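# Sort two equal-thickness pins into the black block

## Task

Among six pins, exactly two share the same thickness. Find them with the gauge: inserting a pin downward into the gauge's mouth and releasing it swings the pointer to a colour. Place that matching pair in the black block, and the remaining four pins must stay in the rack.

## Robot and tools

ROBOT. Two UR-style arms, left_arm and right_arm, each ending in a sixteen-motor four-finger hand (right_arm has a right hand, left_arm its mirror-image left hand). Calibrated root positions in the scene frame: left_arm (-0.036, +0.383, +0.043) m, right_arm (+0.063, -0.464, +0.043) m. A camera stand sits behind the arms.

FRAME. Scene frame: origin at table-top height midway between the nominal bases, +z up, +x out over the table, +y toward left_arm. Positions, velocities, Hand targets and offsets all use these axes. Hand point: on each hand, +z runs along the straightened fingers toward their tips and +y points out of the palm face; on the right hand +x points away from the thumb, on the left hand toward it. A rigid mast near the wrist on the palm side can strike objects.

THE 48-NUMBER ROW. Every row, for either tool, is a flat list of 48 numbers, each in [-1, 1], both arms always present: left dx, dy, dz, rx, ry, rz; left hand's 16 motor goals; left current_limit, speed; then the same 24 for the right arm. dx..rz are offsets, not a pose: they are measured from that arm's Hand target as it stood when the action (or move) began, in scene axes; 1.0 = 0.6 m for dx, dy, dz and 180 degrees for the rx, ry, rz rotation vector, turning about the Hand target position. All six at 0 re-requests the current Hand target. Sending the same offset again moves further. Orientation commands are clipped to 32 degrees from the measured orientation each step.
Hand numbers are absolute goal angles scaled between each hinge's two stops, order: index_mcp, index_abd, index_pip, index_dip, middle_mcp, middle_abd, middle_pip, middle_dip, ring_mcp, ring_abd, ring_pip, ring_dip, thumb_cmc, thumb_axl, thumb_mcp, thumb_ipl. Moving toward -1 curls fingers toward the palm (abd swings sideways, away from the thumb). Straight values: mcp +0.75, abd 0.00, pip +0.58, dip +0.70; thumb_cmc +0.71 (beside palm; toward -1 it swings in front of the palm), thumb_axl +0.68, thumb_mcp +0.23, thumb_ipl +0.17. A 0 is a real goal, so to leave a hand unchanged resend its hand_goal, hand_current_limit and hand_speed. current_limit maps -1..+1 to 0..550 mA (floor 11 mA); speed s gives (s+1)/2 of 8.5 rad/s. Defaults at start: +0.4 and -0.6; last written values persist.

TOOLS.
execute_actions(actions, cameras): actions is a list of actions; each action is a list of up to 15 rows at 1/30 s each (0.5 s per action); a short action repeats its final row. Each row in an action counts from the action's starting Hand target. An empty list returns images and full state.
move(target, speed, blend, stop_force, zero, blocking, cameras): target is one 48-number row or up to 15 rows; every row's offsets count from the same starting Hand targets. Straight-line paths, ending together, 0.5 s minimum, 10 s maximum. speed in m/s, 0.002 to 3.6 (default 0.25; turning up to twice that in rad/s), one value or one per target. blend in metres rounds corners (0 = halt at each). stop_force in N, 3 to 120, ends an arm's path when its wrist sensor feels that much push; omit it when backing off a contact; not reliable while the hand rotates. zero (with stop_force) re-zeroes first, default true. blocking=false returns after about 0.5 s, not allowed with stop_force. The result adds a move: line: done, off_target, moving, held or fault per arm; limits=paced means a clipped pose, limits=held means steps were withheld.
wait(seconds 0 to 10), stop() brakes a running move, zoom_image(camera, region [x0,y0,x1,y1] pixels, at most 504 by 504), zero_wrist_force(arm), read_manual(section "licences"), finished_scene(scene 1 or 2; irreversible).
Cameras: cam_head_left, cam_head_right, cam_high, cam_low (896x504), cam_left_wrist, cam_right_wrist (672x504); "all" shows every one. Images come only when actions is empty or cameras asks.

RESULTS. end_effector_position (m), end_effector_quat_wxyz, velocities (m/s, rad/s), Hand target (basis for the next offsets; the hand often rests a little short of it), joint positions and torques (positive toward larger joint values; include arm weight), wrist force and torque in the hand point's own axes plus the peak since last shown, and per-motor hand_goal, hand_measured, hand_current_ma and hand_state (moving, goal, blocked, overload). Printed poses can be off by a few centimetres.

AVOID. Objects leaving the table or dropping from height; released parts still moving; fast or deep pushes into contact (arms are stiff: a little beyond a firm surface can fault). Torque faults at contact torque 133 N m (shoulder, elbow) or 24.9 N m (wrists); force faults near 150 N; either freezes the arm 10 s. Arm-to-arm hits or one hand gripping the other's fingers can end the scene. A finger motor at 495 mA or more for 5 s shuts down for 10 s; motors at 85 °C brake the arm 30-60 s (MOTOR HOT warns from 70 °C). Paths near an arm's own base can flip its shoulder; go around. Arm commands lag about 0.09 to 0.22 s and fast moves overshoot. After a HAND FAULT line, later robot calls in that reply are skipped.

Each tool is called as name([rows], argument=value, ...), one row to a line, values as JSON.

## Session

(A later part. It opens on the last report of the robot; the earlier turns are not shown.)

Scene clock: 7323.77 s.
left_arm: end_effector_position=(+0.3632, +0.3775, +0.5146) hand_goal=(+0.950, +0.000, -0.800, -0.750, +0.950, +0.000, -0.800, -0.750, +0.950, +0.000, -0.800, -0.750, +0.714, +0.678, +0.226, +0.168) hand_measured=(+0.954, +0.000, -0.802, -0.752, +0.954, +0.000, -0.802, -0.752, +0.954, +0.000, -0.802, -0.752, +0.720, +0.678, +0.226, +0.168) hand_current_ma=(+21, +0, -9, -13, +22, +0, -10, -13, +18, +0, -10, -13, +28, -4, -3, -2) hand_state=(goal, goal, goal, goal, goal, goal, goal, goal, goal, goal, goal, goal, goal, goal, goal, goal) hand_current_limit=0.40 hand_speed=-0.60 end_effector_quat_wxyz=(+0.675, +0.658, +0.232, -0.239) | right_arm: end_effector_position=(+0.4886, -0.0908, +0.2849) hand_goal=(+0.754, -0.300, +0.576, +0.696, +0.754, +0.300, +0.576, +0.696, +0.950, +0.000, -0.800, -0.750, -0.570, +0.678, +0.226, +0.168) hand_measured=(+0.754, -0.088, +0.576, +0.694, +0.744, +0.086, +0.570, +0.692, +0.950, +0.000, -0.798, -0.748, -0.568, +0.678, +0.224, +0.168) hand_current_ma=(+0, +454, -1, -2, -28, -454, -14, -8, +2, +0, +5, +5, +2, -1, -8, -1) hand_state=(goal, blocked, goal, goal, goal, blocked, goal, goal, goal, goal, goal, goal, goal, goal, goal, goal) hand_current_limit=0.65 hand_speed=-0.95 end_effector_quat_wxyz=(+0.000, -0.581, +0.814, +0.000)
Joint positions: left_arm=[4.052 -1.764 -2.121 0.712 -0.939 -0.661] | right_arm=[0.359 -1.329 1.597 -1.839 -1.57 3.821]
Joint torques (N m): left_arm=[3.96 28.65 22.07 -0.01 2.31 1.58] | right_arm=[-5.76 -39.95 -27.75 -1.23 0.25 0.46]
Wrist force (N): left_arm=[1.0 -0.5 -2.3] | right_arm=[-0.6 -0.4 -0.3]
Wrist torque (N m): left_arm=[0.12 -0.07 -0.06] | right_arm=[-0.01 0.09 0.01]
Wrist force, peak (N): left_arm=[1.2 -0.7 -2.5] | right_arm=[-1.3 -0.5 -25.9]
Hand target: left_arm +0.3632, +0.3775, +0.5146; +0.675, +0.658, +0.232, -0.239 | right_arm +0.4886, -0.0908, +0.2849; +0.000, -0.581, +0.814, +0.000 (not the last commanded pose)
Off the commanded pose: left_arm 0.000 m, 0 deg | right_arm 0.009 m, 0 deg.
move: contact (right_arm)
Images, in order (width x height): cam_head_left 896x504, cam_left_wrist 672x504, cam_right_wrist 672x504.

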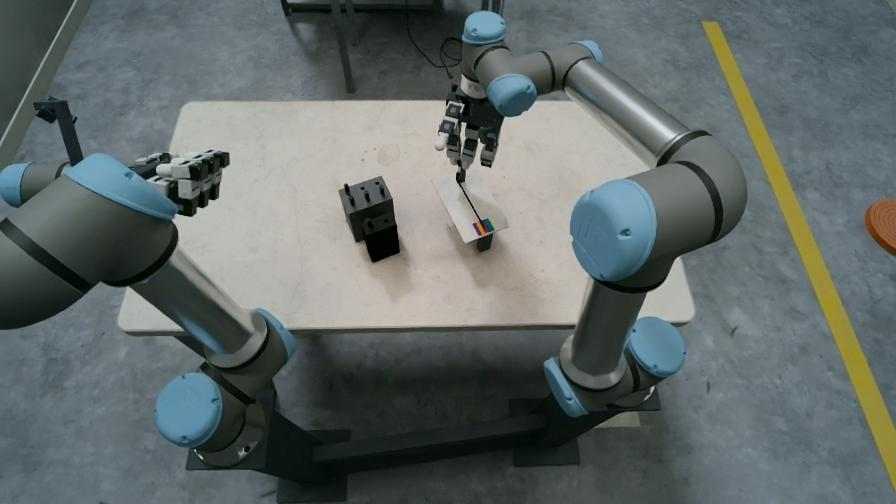

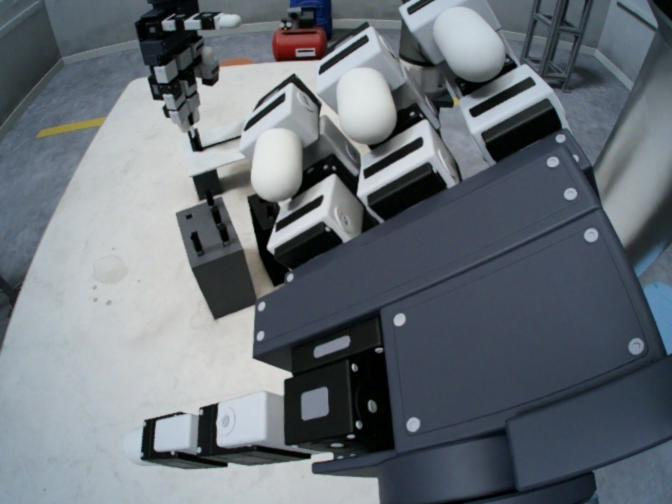

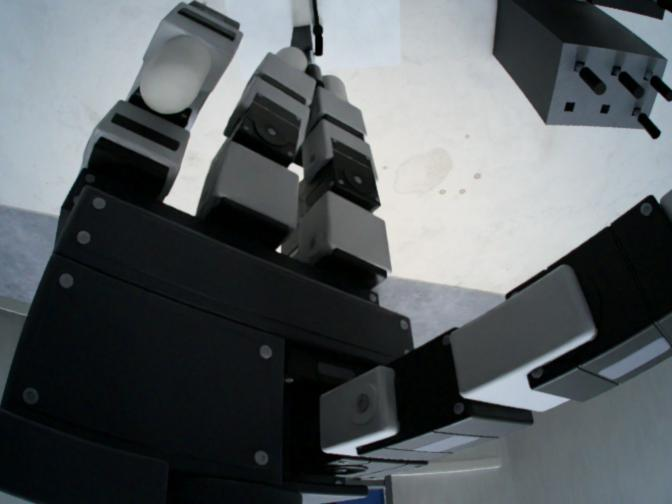

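zoom_image(camera="cam_left_wrist", region=[178, 112, 214, 154])

zoom_image(camera="cam_head_left", region=[445, 150, 485, 190])

wait(seconds=0.1, cameras=["cam_high","cam_head_right","cam_low"])

zoom_image(camera="cam_high", region=[140, 90, 300, 250])

zoom_image(camera="cam_head_right", region=[450, 150, 490, 190])

Scaled by 12.000 from the camera's 672x504 image, which has a finer 960x720 frame.

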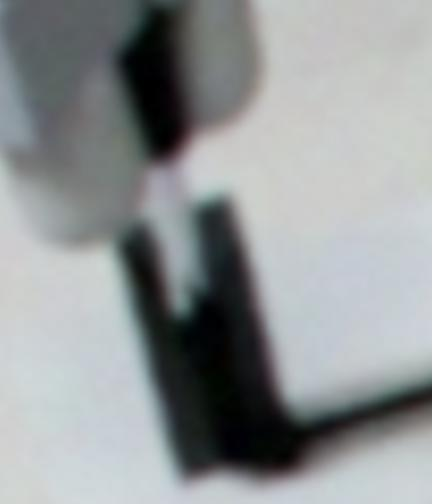

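Scaled by 12.600.

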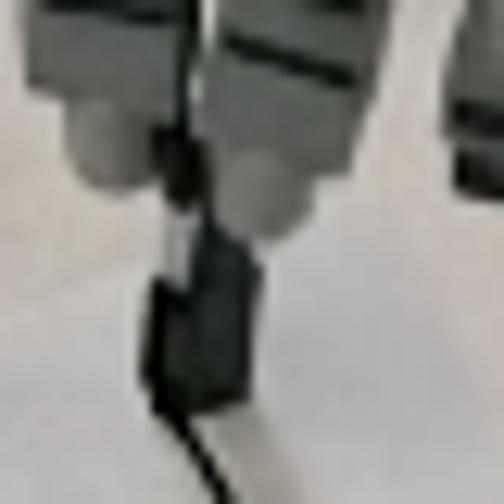

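Scene clock: 7363.53 s.
left_arm: end_effector_position=(+0.3632, +0.3775, +0.5146) hand_goal=(+0.950, +0.000, -0.800, -0.750, +0.950, +0.000, -0.800, -0.750, +0.950, +0.000, -0.800, -0.750, +0.714, +0.678, +0.226, +0.168) hand_measured=(+0.954, +0.000, -0.802, -0.752, +0.954, +0.000, -0.802, -0.752, +0.954, +0.000, -0.802, -0.752, +0.720, +0.678, +0.226, +0.168) hand_current_ma=(+21, +0, -9, -13, +22, +0, -10, -13, +18, +0, -10, -13, +28, -4, -3, -2) hand_state=(goal, goal, goal, goal, goal, goal, goal, goal, goal, goal, goal, goal, goal, goal, goal, goal) hand_current_limit=0.40 hand_speed=-0.60 end_effector_quat_wxyz=(+0.675, +0.658, +0.232, -0.239) | right_arm: end_effector_position=(+0.4886, -0.0908, +0.2849) hand_goal=(+0.754, -0.300, +0.576, +0.696, +0.754, +0.300, +0.576, +0.696, +0.950, +0.000, -0.800, -0.750, -0.570, +0.678, +0.226, +0.168) hand_measured=(+0.754, -0.088, +0.576, +0.694, +0.744, +0.086, +0.570, +0.692, +0.950, +0.000, -0.798, -0.748, -0.568, +0.678, +0.224, +0.168) hand_current_ma=(+0, +454, -1, -2, -28, -454, -14, -8, +2, +0, +5, +5, +2, -1, -8, -1) hand_state=(goal, blocked, goal, goal, goal, blocked, goal, goal, goal, goal, goal, goal, goal, goal, goal, goal) hand_current_limit=0.65 hand_speed=-0.95 end_effector_quat_wxyz=(+0.000, -0.581, +0.814, +0.000)
Joint positions: left_arm=[4.052 -1.764 -2.121 0.712 -0.939 -0.661] | right_arm=[0.359 -1.329 1.597 -1.839 -1.57 3.821]
Joint torques (N m): left_arm=[4.46 28.5 21.79 0.07 2.25 1.58] | right_arm=[-6.27 -39.94 -27.35 -1.15 -2.18 0.46]
Wrist force (N): left_arm=[1.0 -0.8 -2.1] | right_arm=[-1.0 -0.2 -0.2]
Wrist torque (N m): left_arm=[0.08 -0.06 -0.07] | right_arm=[0.01 0.13 -0.02]
Wrist force, peak (N): left_arm=[1.3 -0.8 -2.4] | right_arm=[-1.1 -0.5 -0.2]
Hand target: left_arm +0.3632, +0.3775, +0.5146; +0.675, +0.658, +0.232, -0.239 | right_arm +0.4886, -0.0908, +0.2849; +0.000, -0.581, +0.814, +0.000 (not the last commanded pose)
Off the commanded pose: left_arm 0.000 m, 0 deg | right_arm 0.009 m, 0 deg.
wait: 0.10 s; at rest from the start
Images, in order (width x height): cam_head_right 896x504, cam_high 896x504, cam_low 896x504.

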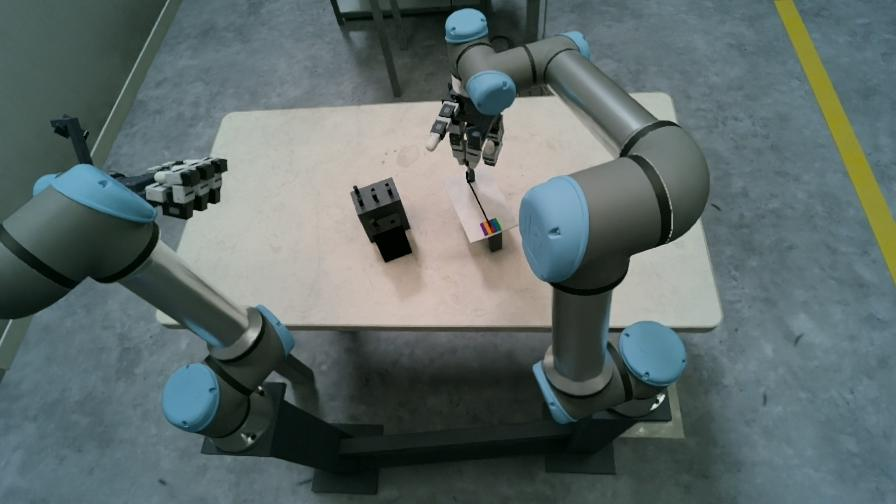

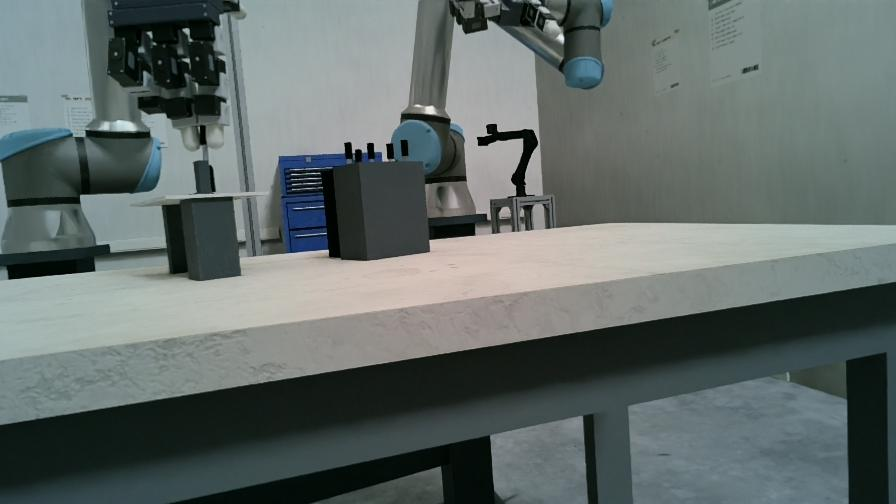

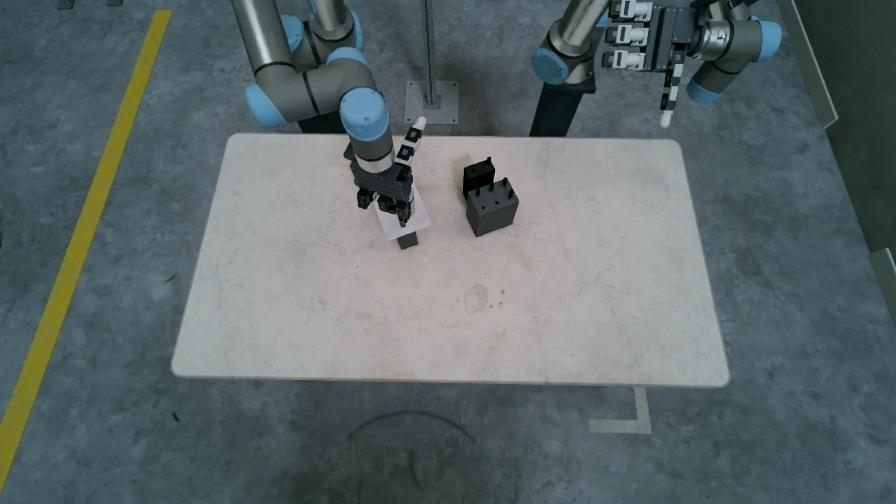

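Scaled by 3.150.

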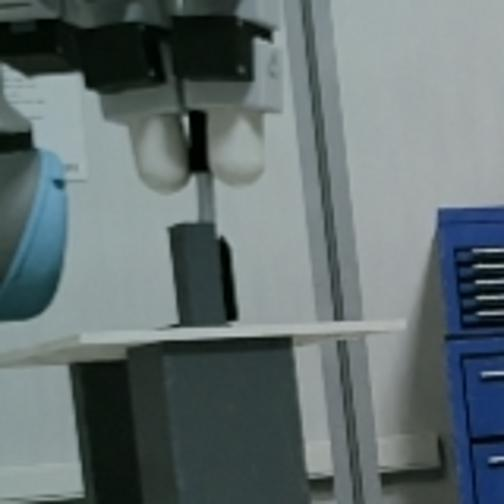

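Scaled by 12.600.

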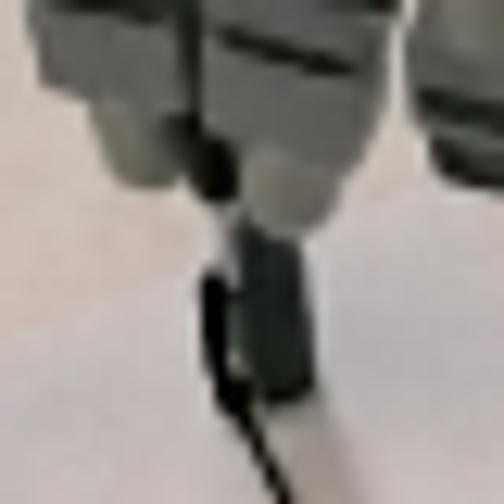

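move(target=[0,0,0,0,0,0, 0.95,0,-0.8,-0.75,0.95,0,-0.8,-0.75,0.95,0,-0.8,-0.75,0.714,0.678,0.226,0.168,0.4,-0.6, 0,0,0.019,0,0,0, 0.754,-0.3,0.576,0.696,0.754,0.3,0.576,0.696,0.95,0,-0.8,-0.75,-0.571,0.678,0.226,0.168,0.65,-0.95], speed=0.02, cameras=["cam_right_wrist","cam_left_wrist","cam_high","cam_head_left"])

zoom_image(camera="cam_right_wrist", region=[290, 20, 335, 65])

zoom_image(camera="cam_left_wrist", region=[178, 112, 214, 154])

zoom_image(camera="cam_high", region=[180, 110, 240, 210])

zoom_image(camera="cam_head_left", region=[420, 130, 520, 260])

Scene clock: 7395.93 s.
left_arm: end_effector_position=(+0.3632, +0.3775, +0.5146) hand_goal=(+0.950, +0.000, -0.800, -0.750, +0.950, +0.000, -0.800, -0.750, +0.950, +0.000, -0.800, -0.750, +0.714, +0.678, +0.226, +0.168) hand_measured=(+0.954, +0.000, -0.802, -0.752, +0.954, +0.000, -0.802, -0.752, +0.954, +0.000, -0.802, -0.752, +0.720, +0.678, +0.226, +0.168) hand_current_ma=(+21, +0, -9, -13, +22, +0, -10, -13, +18, +0, -10, -13, +28, -4, -3, -2) hand_state=(goal, goal, goal, goal, goal, goal, goal, goal, goal, goal, goal, goal, goal, goal, goal, goal) hand_current_limit=0.40 hand_speed=-0.60 end_effector_quat_wxyz=(+0.675, +0.658, +0.232, -0.239) | right_arm: end_effector_position=(+0.4886, -0.0908, +0.2962) hand_goal=(+0.754, -0.300, +0.576, +0.696, +0.754, +0.300, +0.576, +0.696, +0.950, +0.000, -0.800, -0.750, -0.570, +0.678, +0.226, +0.168) hand_measured=(+0.758, -0.088, +0.578, +0.696, +0.744, +0.086, +0.570, +0.692, +0.950, +0.000, -0.798, -0.748, -0.568, +0.678, +0.224, +0.168) hand_current_ma=(+9, +454, +3, +0, -28, -454, -14, -8, +2, +0, +5, +5, +2, -1, -8, -1) hand_state=(goal, blocked, goal, goal, goal, blocked, goal, goal, goal, goal, goal, goal, goal, goal, goal, goal) hand_current_limit=0.65 hand_speed=-0.95 end_effector_quat_wxyz=(+0.000, -0.581, +0.814, +0.000) end_effector_velocity=(+0.000, +0.000, +0.001) end_effector_angular_velocity=(-0.001, +0.003, +0.001)
Joint positions: left_arm=[4.052 -1.764 -2.121 0.712 -0.939 -0.661] | right_arm=[0.359 -1.336 1.575 -1.811 -1.57 3.821]
Joint velocities: left_arm=[within noise] | right_arm=[0 0.001 -0.004 0.006 0 -0.001]
Joint torques (N m): left_arm=[4.23 29.4 21.44 -0.16 2.15 1.48] | right_arm=[-7.12 -39.07 -26.29 -1.38 -1.36 0.57]
Wrist force (N): left_arm=[1.1 -0.8 -1.8] | right_arm=[-0.9 -0.3 -1.6]
Wrist torque (N m): left_arm=[0.04 -0.06 -0.06] | right_arm=[0.12 0.12 -0.02]
Wrist force, peak (N): left_arm=[1.1 -0.8 -2.5] | right_arm=[-1.1 -0.2 -1.7]
Hand target: left_arm +0.3632, +0.3775, +0.5146; +0.675, +0.658, +0.232, -0.239 | right_arm +0.4886, -0.0908, +0.2963; +0.000, -0.581, +0.814, +0.000
Off the commanded pose: left_arm 0.000 m, 0 deg | right_arm 0.000 m, 0 deg.
move: done
Images, in order (width x height): cam_head_left 896x504, cam_high 896x504, cam_left_wrist 672x504, cam_right_wrist 672x504.

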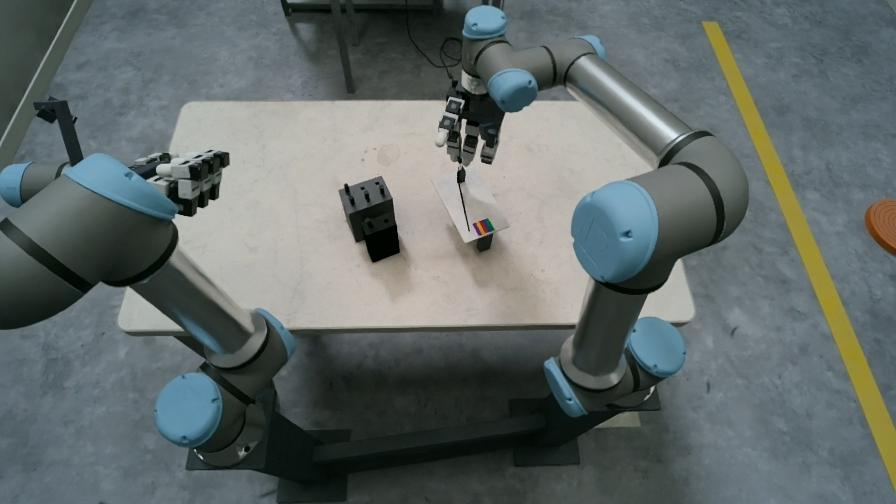

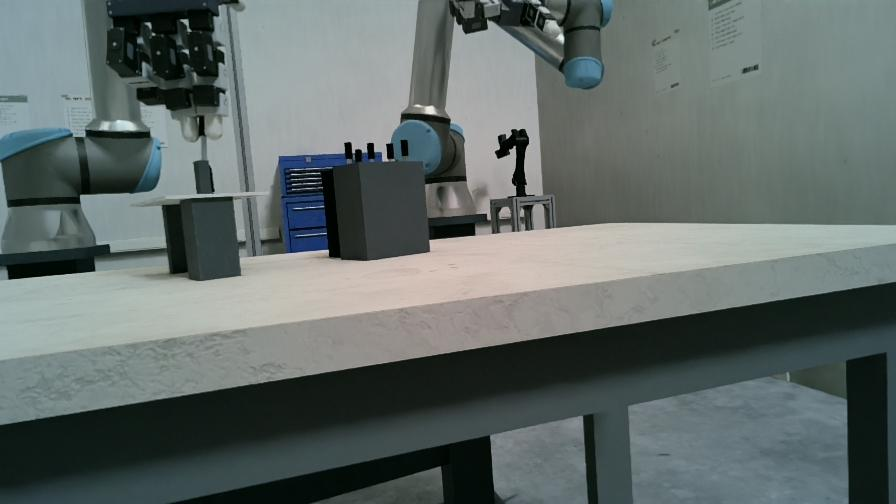

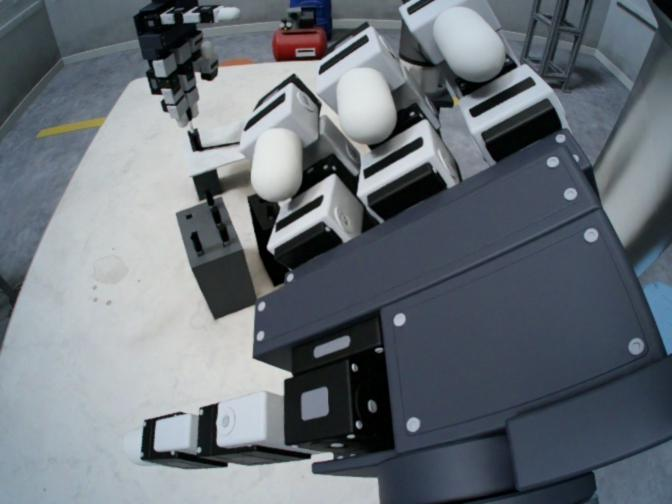

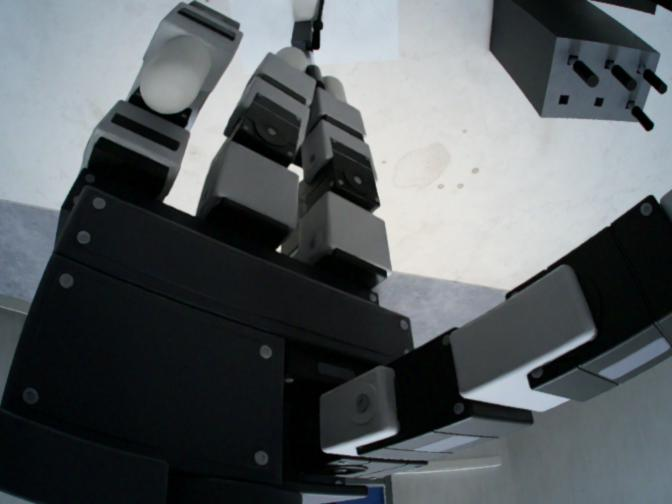

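Scaled by 11.200 from the camera's 672x504 image, which has a finer 960x720 frame.

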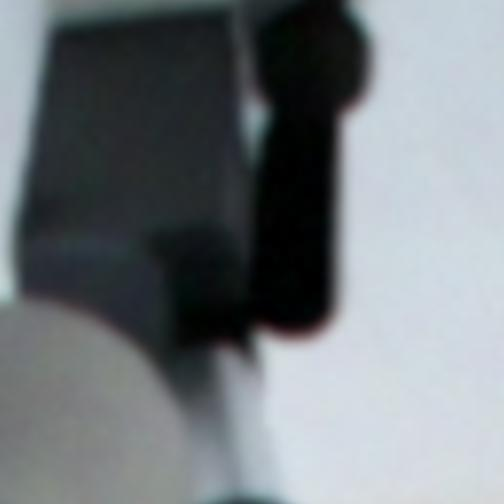

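Scaled by 12.000 from the camera's 672x504 image, which has a finer 960x720 frame.

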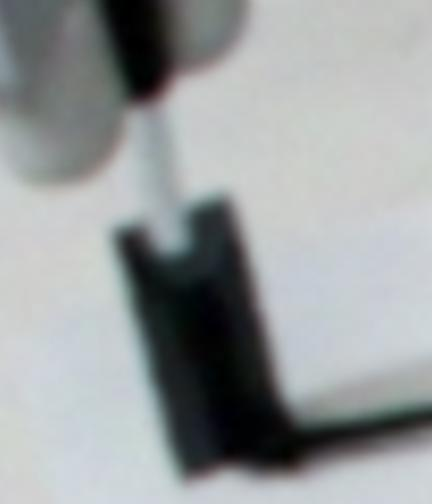

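Scaled by 5.040.

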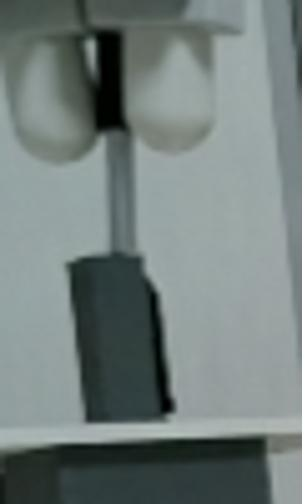

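Scaled by 3.877.

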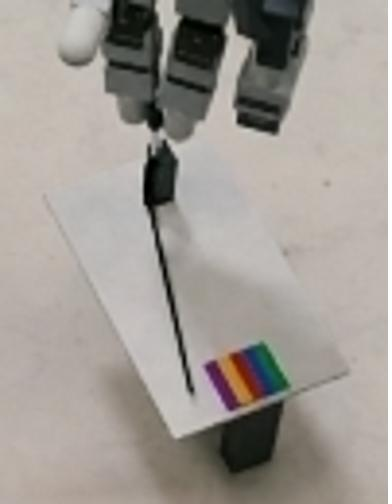

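move(target=[0,0,0,0,0,0, 0.95,0,-0.8,-0.75,0.95,0,-0.8,-0.75,0.95,0,-0.8,-0.75,0.714,0.678,0.226,0.168,0.4,-0.6, -0.0033,-0.0012,0,0,0,0, 0.754,-0.3,0.576,0.696,0.754,0.3,0.576,0.696,0.95,0,-0.8,-0.75,-0.571,0.678,0.226,0.168,0.65,-0.95], speed=0.02, cameras=["cam_right_wrist","cam_left_wrist"])

zoom_image(camera="cam_right_wrist", region=[290, 20, 335, 65])

zoom_image(camera="cam_left_wrist", region=[178, 112, 214, 154])

Scene clock: 7419.13 s.
left_arm: end_effector_position=(+0.3632, +0.3775, +0.5146) hand_goal=(+0.950, +0.000, -0.800, -0.750, +0.950, +0.000, -0.800, -0.750, +0.950, +0.000, -0.800, -0.750, +0.714, +0.678, +0.226, +0.168) hand_measured=(+0.954, +0.000, -0.802, -0.752, +0.954, +0.000, -0.802, -0.752, +0.954, +0.000, -0.802, -0.752, +0.720, +0.678, +0.226, +0.168) hand_current_ma=(+21, +0, -9, -13, +22, +0, -10, -13, +18, +0, -10, -13, +28, -4, -3, -2) hand_state=(goal, goal, goal, goal, goal, goal, goal, goal, goal, goal, goal, goal, goal, goal, goal, goal) hand_current_limit=0.40 hand_speed=-0.60 end_effector_quat_wxyz=(+0.675, +0.658, +0.232, -0.239) | right_arm: end_effector_position=(+0.4868, -0.0915, +0.2963) hand_goal=(+0.754, -0.300, +0.576, +0.696, +0.754, +0.300, +0.576, +0.696, +0.950, +0.000, -0.800, -0.750, -0.570, +0.678, +0.226, +0.168) hand_measured=(+0.758, -0.088, +0.578, +0.696, +0.744, +0.086, +0.570, +0.692, +0.950, +0.000, -0.798, -0.748, -0.568, +0.678, +0.224, +0.168) hand_current_ma=(+9, +454, +3, +0, -28, -454, -14, -8, +2, +0, +5, +5, +2, -1, -8, -1) hand_state=(goal, blocked, goal, goal, goal, blocked, goal, goal, goal, goal, goal, goal, goal, goal, goal, goal) hand_current_limit=0.65 hand_speed=-0.95 end_effector_quat_wxyz=(+0.000, -0.581, +0.814, +0.000) end_effector_velocity=(-0.002, -0.001, +0.000) end_effector_angular_velocity=(+0.000, +0.000, +0.001)
Joint positions: left_arm=[4.052 -1.764 -2.121 0.712 -0.939 -0.661] | right_arm=[0.359 -1.34 1.581 -1.812 -1.57 3.821]
Joint velocities: left_arm=[within noise] | right_arm=[0 -0.004 0.006 -0.002 0 -0.001]
Joint torques (N m): left_arm=[4.34 29.25 21.53 -0.1 2.19 1.39] | right_arm=[-7.3 -40.04 -14.54 -3.95 -1.04 0.48]
Wrist force (N): left_arm=[0.8 -0.7 -2.1] | right_arm=[-0.6 -0.2 -1.3]
Wrist torque (N m): left_arm=[0.08 -0.04 -0.08] | right_arm=[0.10 0.07 0.01]
Wrist force, peak (N): left_arm=[1.1 -0.8 -2.4] | right_arm=[-0.9 -0.1 -1.9]
Hand target: left_arm +0.3632, +0.3775, +0.5146; +0.675, +0.658, +0.232, -0.239 | right_arm +0.4866, -0.0916, +0.2963; +0.000, -0.581, +0.814, +0.000
Off the commanded pose: left_arm 0.000 m, 0 deg | right_arm 0.000 m, 0 deg.
move: done
Images, in order (width x height): cam_left_wrist 672x504, cam_right_wrist 672x504.

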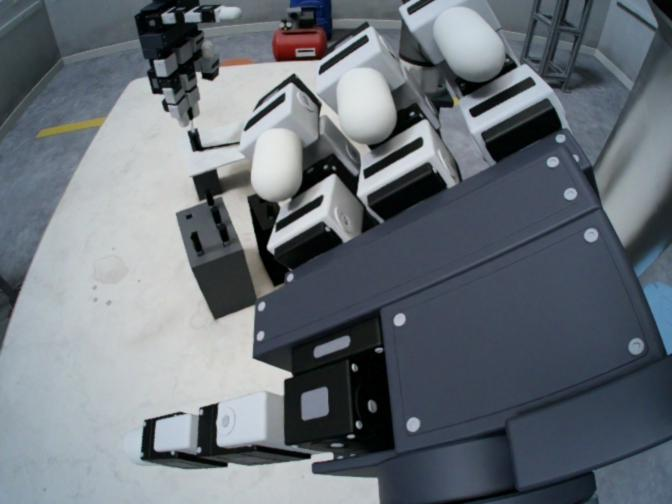

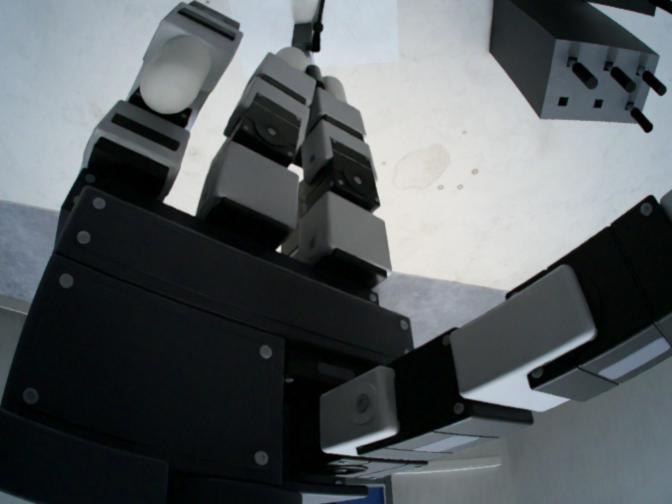

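Scaled by 11.200 from the camera's 672x504 image, which has a finer 960x720 frame.

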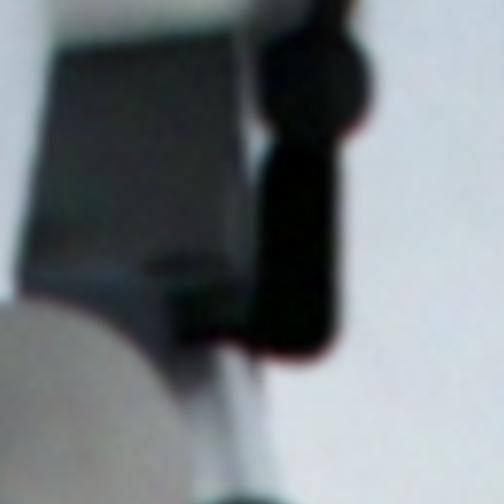

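Scaled by 12.000 from the camera's 672x504 image, which has a finer 960x720 frame.

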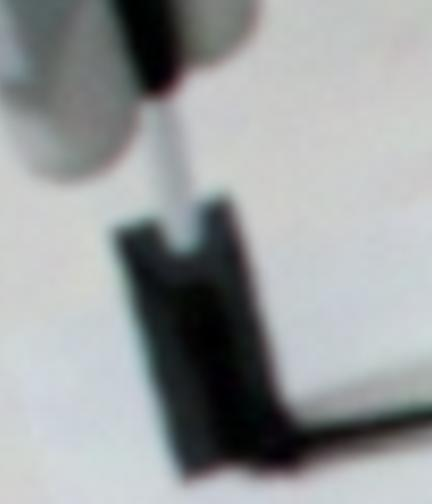

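move(target=[0,0,0,0,0,0, 0.95,0,-0.8,-0.75,0.95,0,-0.8,-0.75,0.95,0,-0.8,-0.75,0.714,0.678,0.226,0.168,0.4,-0.6, 0,0,-0.0347,0,0,0, 0.754,-0.3,0.576,0.696,0.754,0.3,0.576,0.696,0.95,0,-0.8,-0.75,-0.571,0.678,0.226,0.168,0.65,-0.95], speed=0.008, stop_force=6, cameras=["cam_right_wrist","cam_left_wrist","cam_head_left"])

zoom_image(camera="cam_right_wrist", region=[290, 20, 335, 65])

zoom_image(camera="cam_left_wrist", region=[178, 112, 214, 154])

zoom_image(camera="cam_head_left", region=[420, 130, 520, 260])

Scene clock: 7428.47 s.
left_arm: end_effector_position=(+0.3632, +0.3775, +0.5146) hand_goal=(+0.950, +0.000, -0.800, -0.750, +0.950, +0.000, -0.800, -0.750, +0.950, +0.000, -0.800, -0.750, +0.714, +0.678, +0.226, +0.168) hand_measured=(+0.954, +0.000, -0.802, -0.752, +0.954, +0.000, -0.802, -0.752, +0.954, +0.000, -0.802, -0.752, +0.720, +0.678, +0.226, +0.168) hand_current_ma=(+21, +0, -9, -13, +22, +0, -10, -13, +18, +0, -10, -13, +28, -4, -3, -2) hand_state=(goal, goal, goal, goal, goal, goal, goal, goal, goal, goal, goal, goal, goal, goal, goal, goal) hand_current_limit=0.40 hand_speed=-0.60 end_effector_quat_wxyz=(+0.675, +0.658, +0.232, -0.239) | right_arm: end_effector_position=(+0.4867, -0.0916, +0.2867) hand_goal=(+0.754, -0.300, +0.576, +0.696, +0.754, +0.300, +0.576, +0.696, +0.950, +0.000, -0.800, -0.750, -0.570, +0.678, +0.226, +0.168) hand_measured=(+0.760, -0.088, +0.578, +0.696, +0.744, +0.086, +0.570, +0.692, +0.950, +0.000, -0.798, -0.748, -0.568, +0.678, +0.224, +0.168) hand_current_ma=(+13, +454, +5, +0, -29, -454, -14, -8, +2, +0, +5, +5, +2, -1, -8, -1) hand_state=(goal, blocked, goal, goal, goal, blocked, goal, goal, goal, goal, goal, goal, goal, goal, goal, goal) hand_current_limit=0.65 hand_speed=-0.95 end_effector_quat_wxyz=(+0.000, -0.581, +0.814, +0.000)
Joint positions: left_arm=[4.052 -1.764 -2.121 0.712 -0.939 -0.661] | right_arm=[0.359 -1.335 1.599 -1.836 -1.57 3.821]
Joint torques (N m): left_arm=[3.93 28.27 21.43 -0.14 2.13 1.54] | right_arm=[-3.41 -39.74 -26.44 -1.24 -1.97 0.7]
Wrist force (N): left_arm=[1.2 -0.6 -1.9] | right_arm=[-0.5 -0.4 -2.2]
Wrist torque (N m): left_arm=[0.08 -0.08 -0.05] | right_arm=[0.11 0.11 0.02]
Wrist force, peak (N): left_arm=[1.2 -0.9 -2.4] | right_arm=[-0.8 0.1 -8.3]
Hand target: left_arm +0.3632, +0.3775, +0.5146; +0.675, +0.658, +0.232, -0.239 | right_arm +0.4867, -0.0916, +0.2867; +0.000, -0.581, +0.814, +0.000 (not the last commanded pose)
Off the commanded pose: left_arm 0.000 m, 0 deg | right_arm 0.011 m, 0 deg.
move: contact (right_arm)
Images, in order (width x height): cam_head_left 896x504, cam_left_wrist 672x504, cam_right_wrist 672x504.

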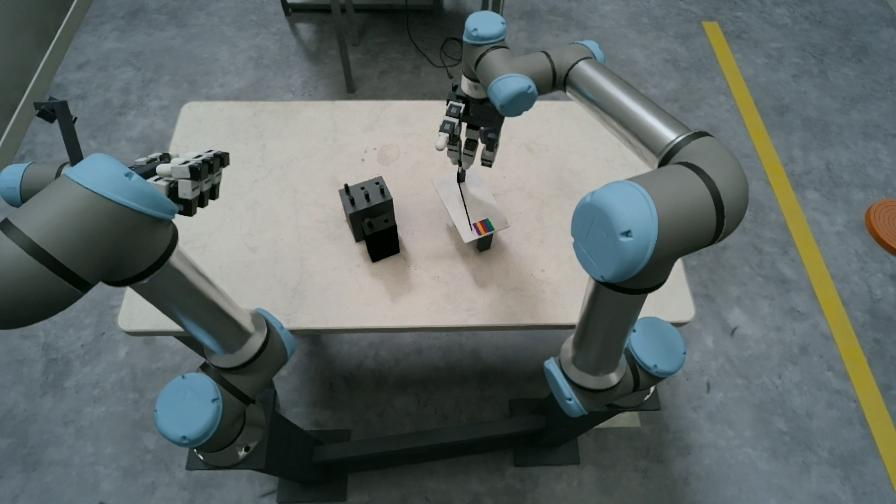

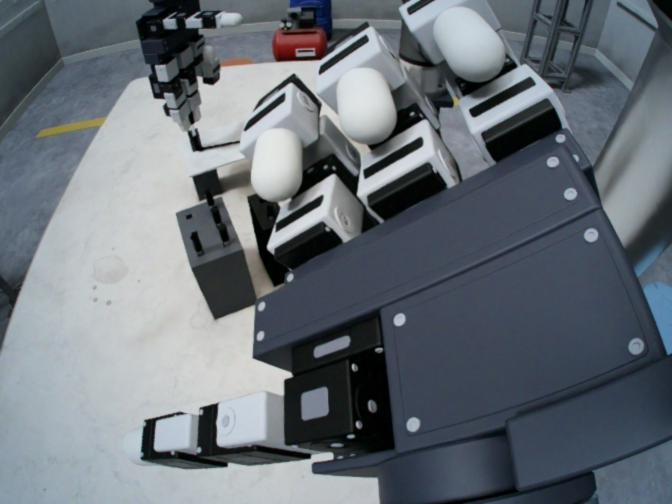

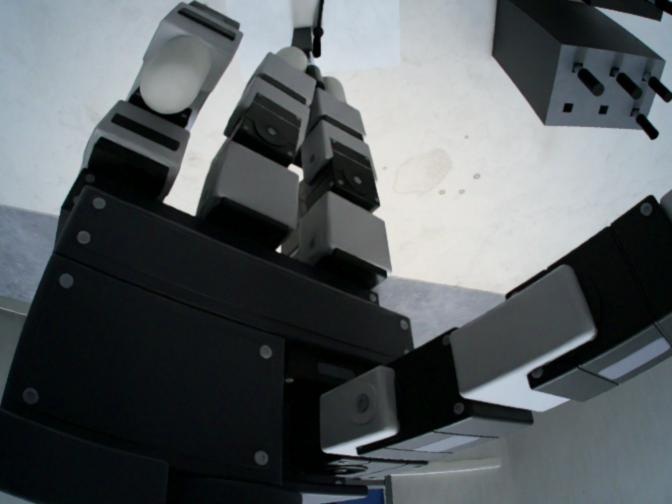

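Scaled by 11.200 from the camera's 672x504 image, which has a finer 960x720 frame.

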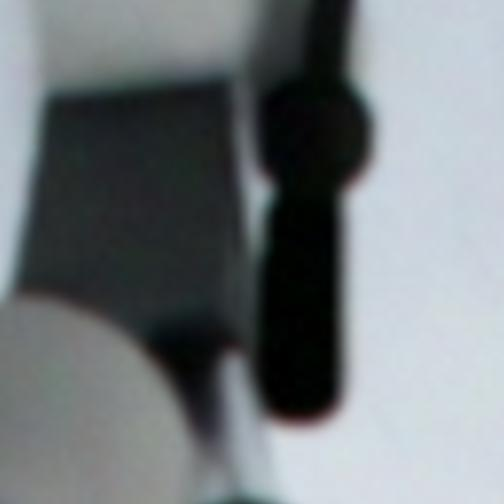

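Scaled by 12.000 from the camera's 672x504 image, which has a finer 960x720 frame.

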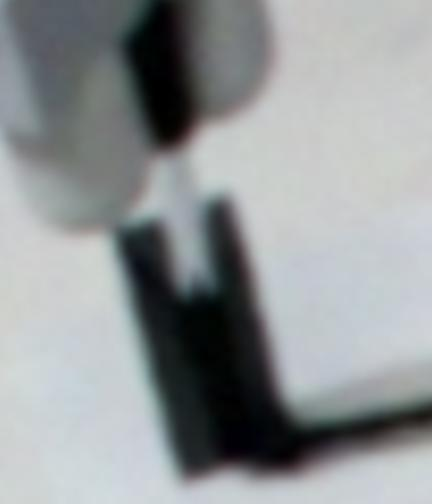

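Scaled by 3.877.

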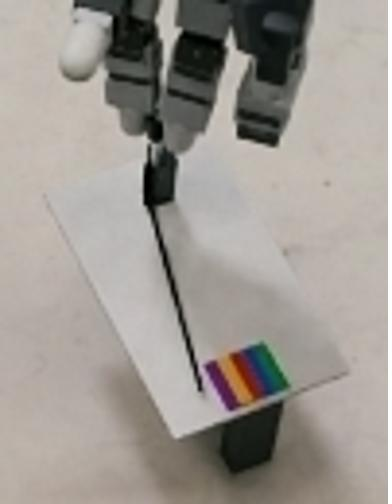

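move(target=[0,0,0,0,0,0, 0.95,0,-0.8,-0.75,0.95,0,-0.8,-0.75,0.95,0,-0.8,-0.75,0.714,0.678,0.226,0.168,0.4,-0.6, 0,0,-0.0185,0,0,0, 0.754,-0.3,0.576,0.696,0.754,0.3,0.576,0.696,0.95,0,-0.8,-0.75,-0.571,0.678,0.226,0.168,0.65,-0.95], speed=0.005, stop_force=16, cameras=["cam_right_wrist","cam_left_wrist","cam_head_left","cam_high"])

zoom_image(camera="cam_right_wrist", region=[290, 20, 335, 65])

zoom_image(camera="cam_left_wrist", region=[178, 112, 214, 154])

zoom_image(camera="cam_head_left", region=[420, 130, 520, 260])

zoom_image(camera="cam_high", region=[180, 110, 240, 210])

Scene clock: 7446.90 s.
left_arm: end_effector_position=(+0.3632, +0.3775, +0.5146) hand_goal=(+0.950, +0.000, -0.800, -0.750, +0.950, +0.000, -0.800, -0.750, +0.950, +0.000, -0.800, -0.750, +0.714, +0.678, +0.226, +0.168) hand_measured=(+0.954, +0.000, -0.802, -0.752, +0.954, +0.000, -0.802, -0.752, +0.954, +0.000, -0.802, -0.752, +0.720, +0.678, +0.226, +0.168) hand_current_ma=(+21, +0, -9, -13, +22, +0, -10, -13, +18, +0, -10, -13, +28, -4, -3, -2) hand_state=(goal, goal, goal, goal, goal, goal, goal, goal, goal, goal, goal, goal, goal, goal, goal, goal) hand_current_limit=0.40 hand_speed=-0.60 end_effector_quat_wxyz=(+0.675, +0.658, +0.232, -0.239) | right_arm: end_effector_position=(+0.4867, -0.0916, +0.2756) hand_goal=(+0.754, -0.300, +0.576, +0.696, +0.754, +0.300, +0.576, +0.696, +0.950, +0.000, -0.800, -0.750, -0.570, +0.678, +0.226, +0.168) hand_measured=(+0.758, -0.088, +0.578, +0.696, +0.742, +0.088, +0.570, +0.692, +0.950, +0.000, -0.798, -0.748, -0.568, +0.678, +0.224, +0.168) hand_current_ma=(+11, +454, +4, +0, -33, -454, -16, -8, +2, +0, +5, +5, +2, -1, -8, -1) hand_state=(goal, blocked, goal, goal, goal, blocked, goal, goal, goal, goal, goal, goal, goal, goal, goal, goal) hand_current_limit=0.65 hand_speed=-0.95 end_effector_quat_wxyz=(+0.000, -0.581, +0.814, +0.000)
Joint positions: left_arm=[4.052 -1.764 -2.121 0.712 -0.939 -0.661] | right_arm=[0.359 -1.328 1.62 -1.863 -1.57 3.821]
Joint torques (N m): left_arm=[4.35 28.4 21.01 -0.09 2.14 1.44] | right_arm=[-2.18 -21.88 -13.46 -3.7 -2.25 0.79]
Wrist force (N): left_arm=[1.1 -0.6 -2.0] | right_arm=[-1.1 -0.8 -3.6]
Wrist torque (N m): left_arm=[0.09 -0.06 -0.06] | right_arm=[0.28 0.00 -0.03]
Wrist force, peak (N): left_arm=[1.3 -0.6 -2.5] | right_arm=[-2.3 0.1 -13.0]
Hand target: left_arm +0.3632, +0.3775, +0.5146; +0.675, +0.658, +0.232, -0.239 | right_arm +0.4867, -0.0916, +0.2756; +0.000, -0.581, +0.814, +0.000
Off the commanded pose: left_arm 0.000 m, 0 deg | right_arm 0.000 m, 0 deg.
move: done
Images, in order (width x height): cam_head_left 896x504, cam_high 896x504, cam_left_wrist 672x504, cam_right_wrist 672x504.

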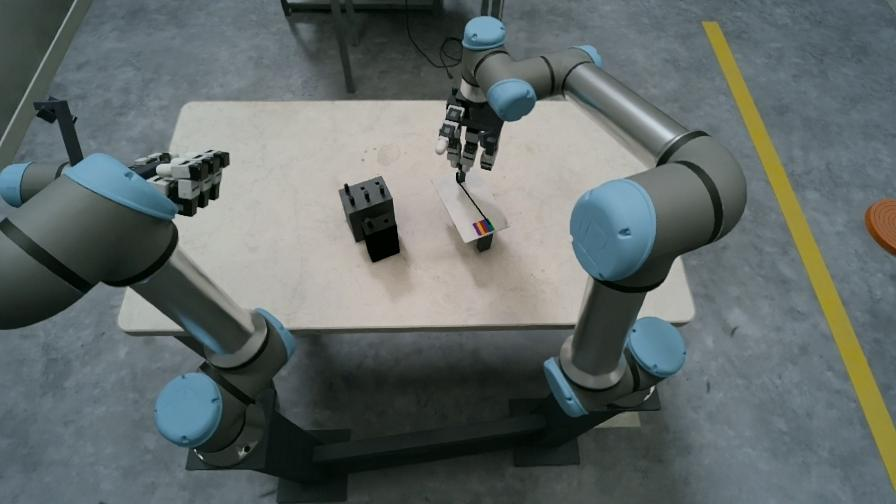

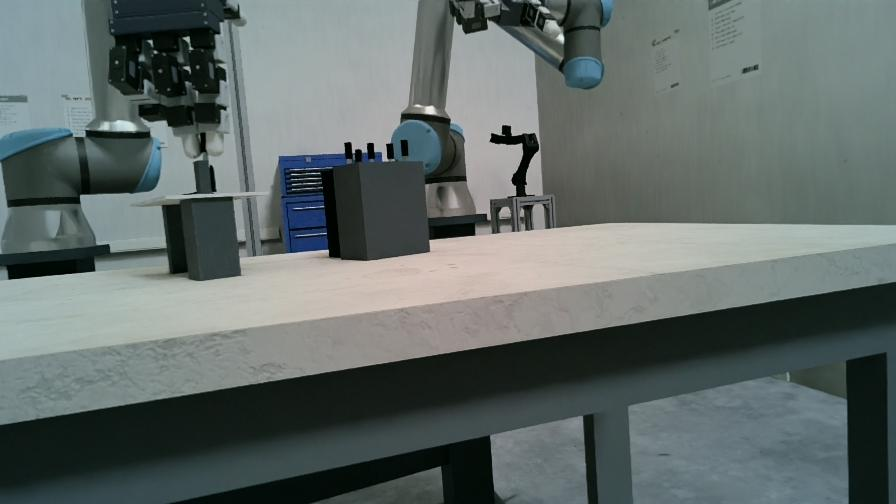

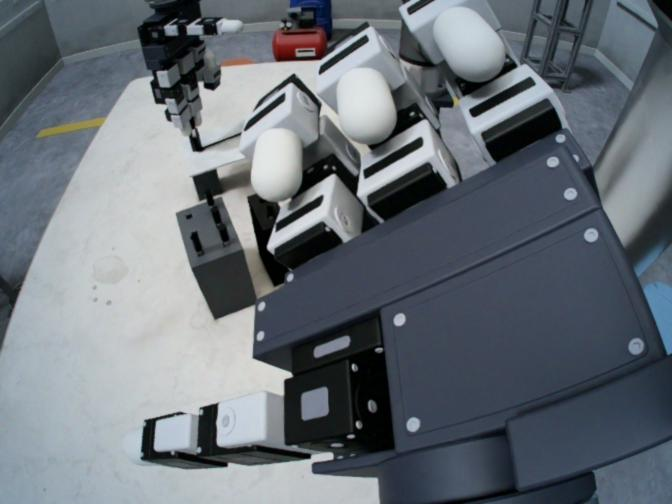

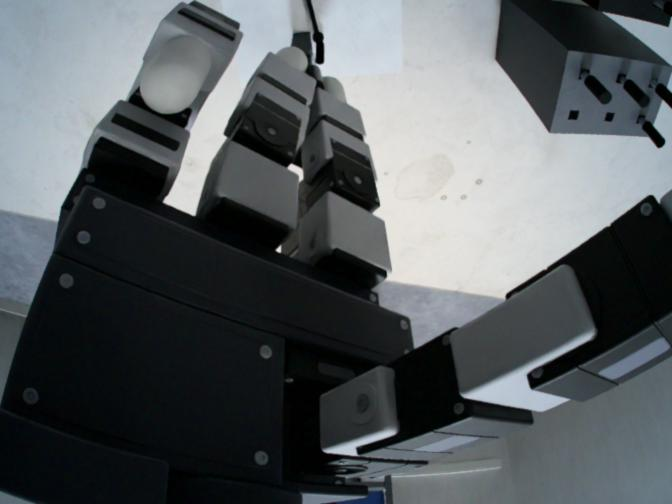

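Scaled by 11.200 from the camera's 672x504 image, which has a finer 960x720 frame.

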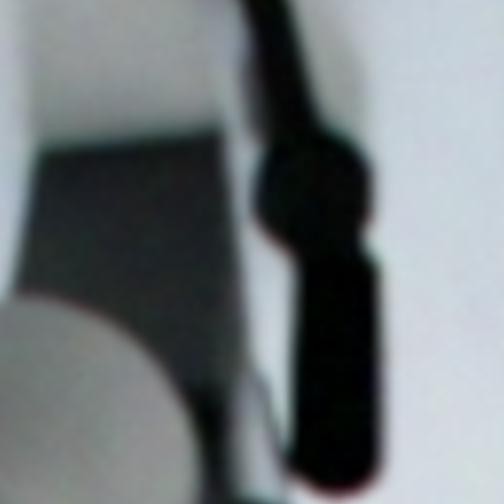

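Scaled by 12.000 from the camera's 672x504 image, which has a finer 960x720 frame.

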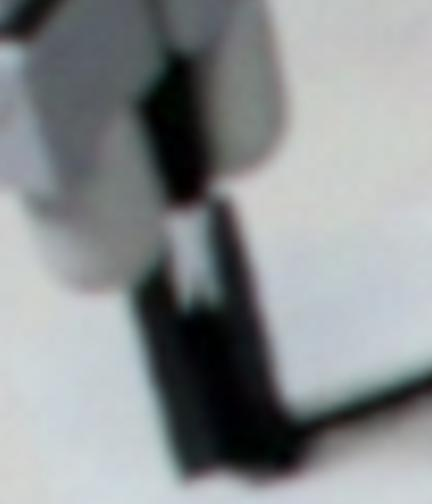

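Scaled by 3.877.

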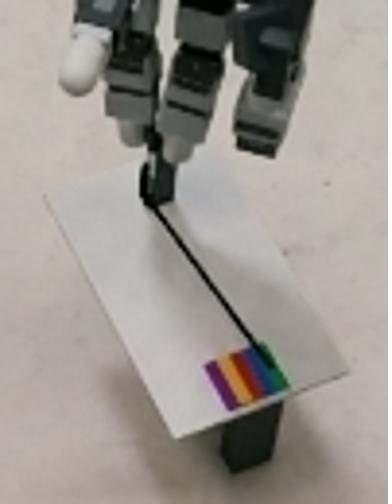

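Scaled by 5.040.

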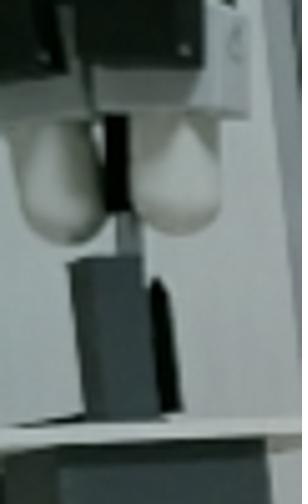

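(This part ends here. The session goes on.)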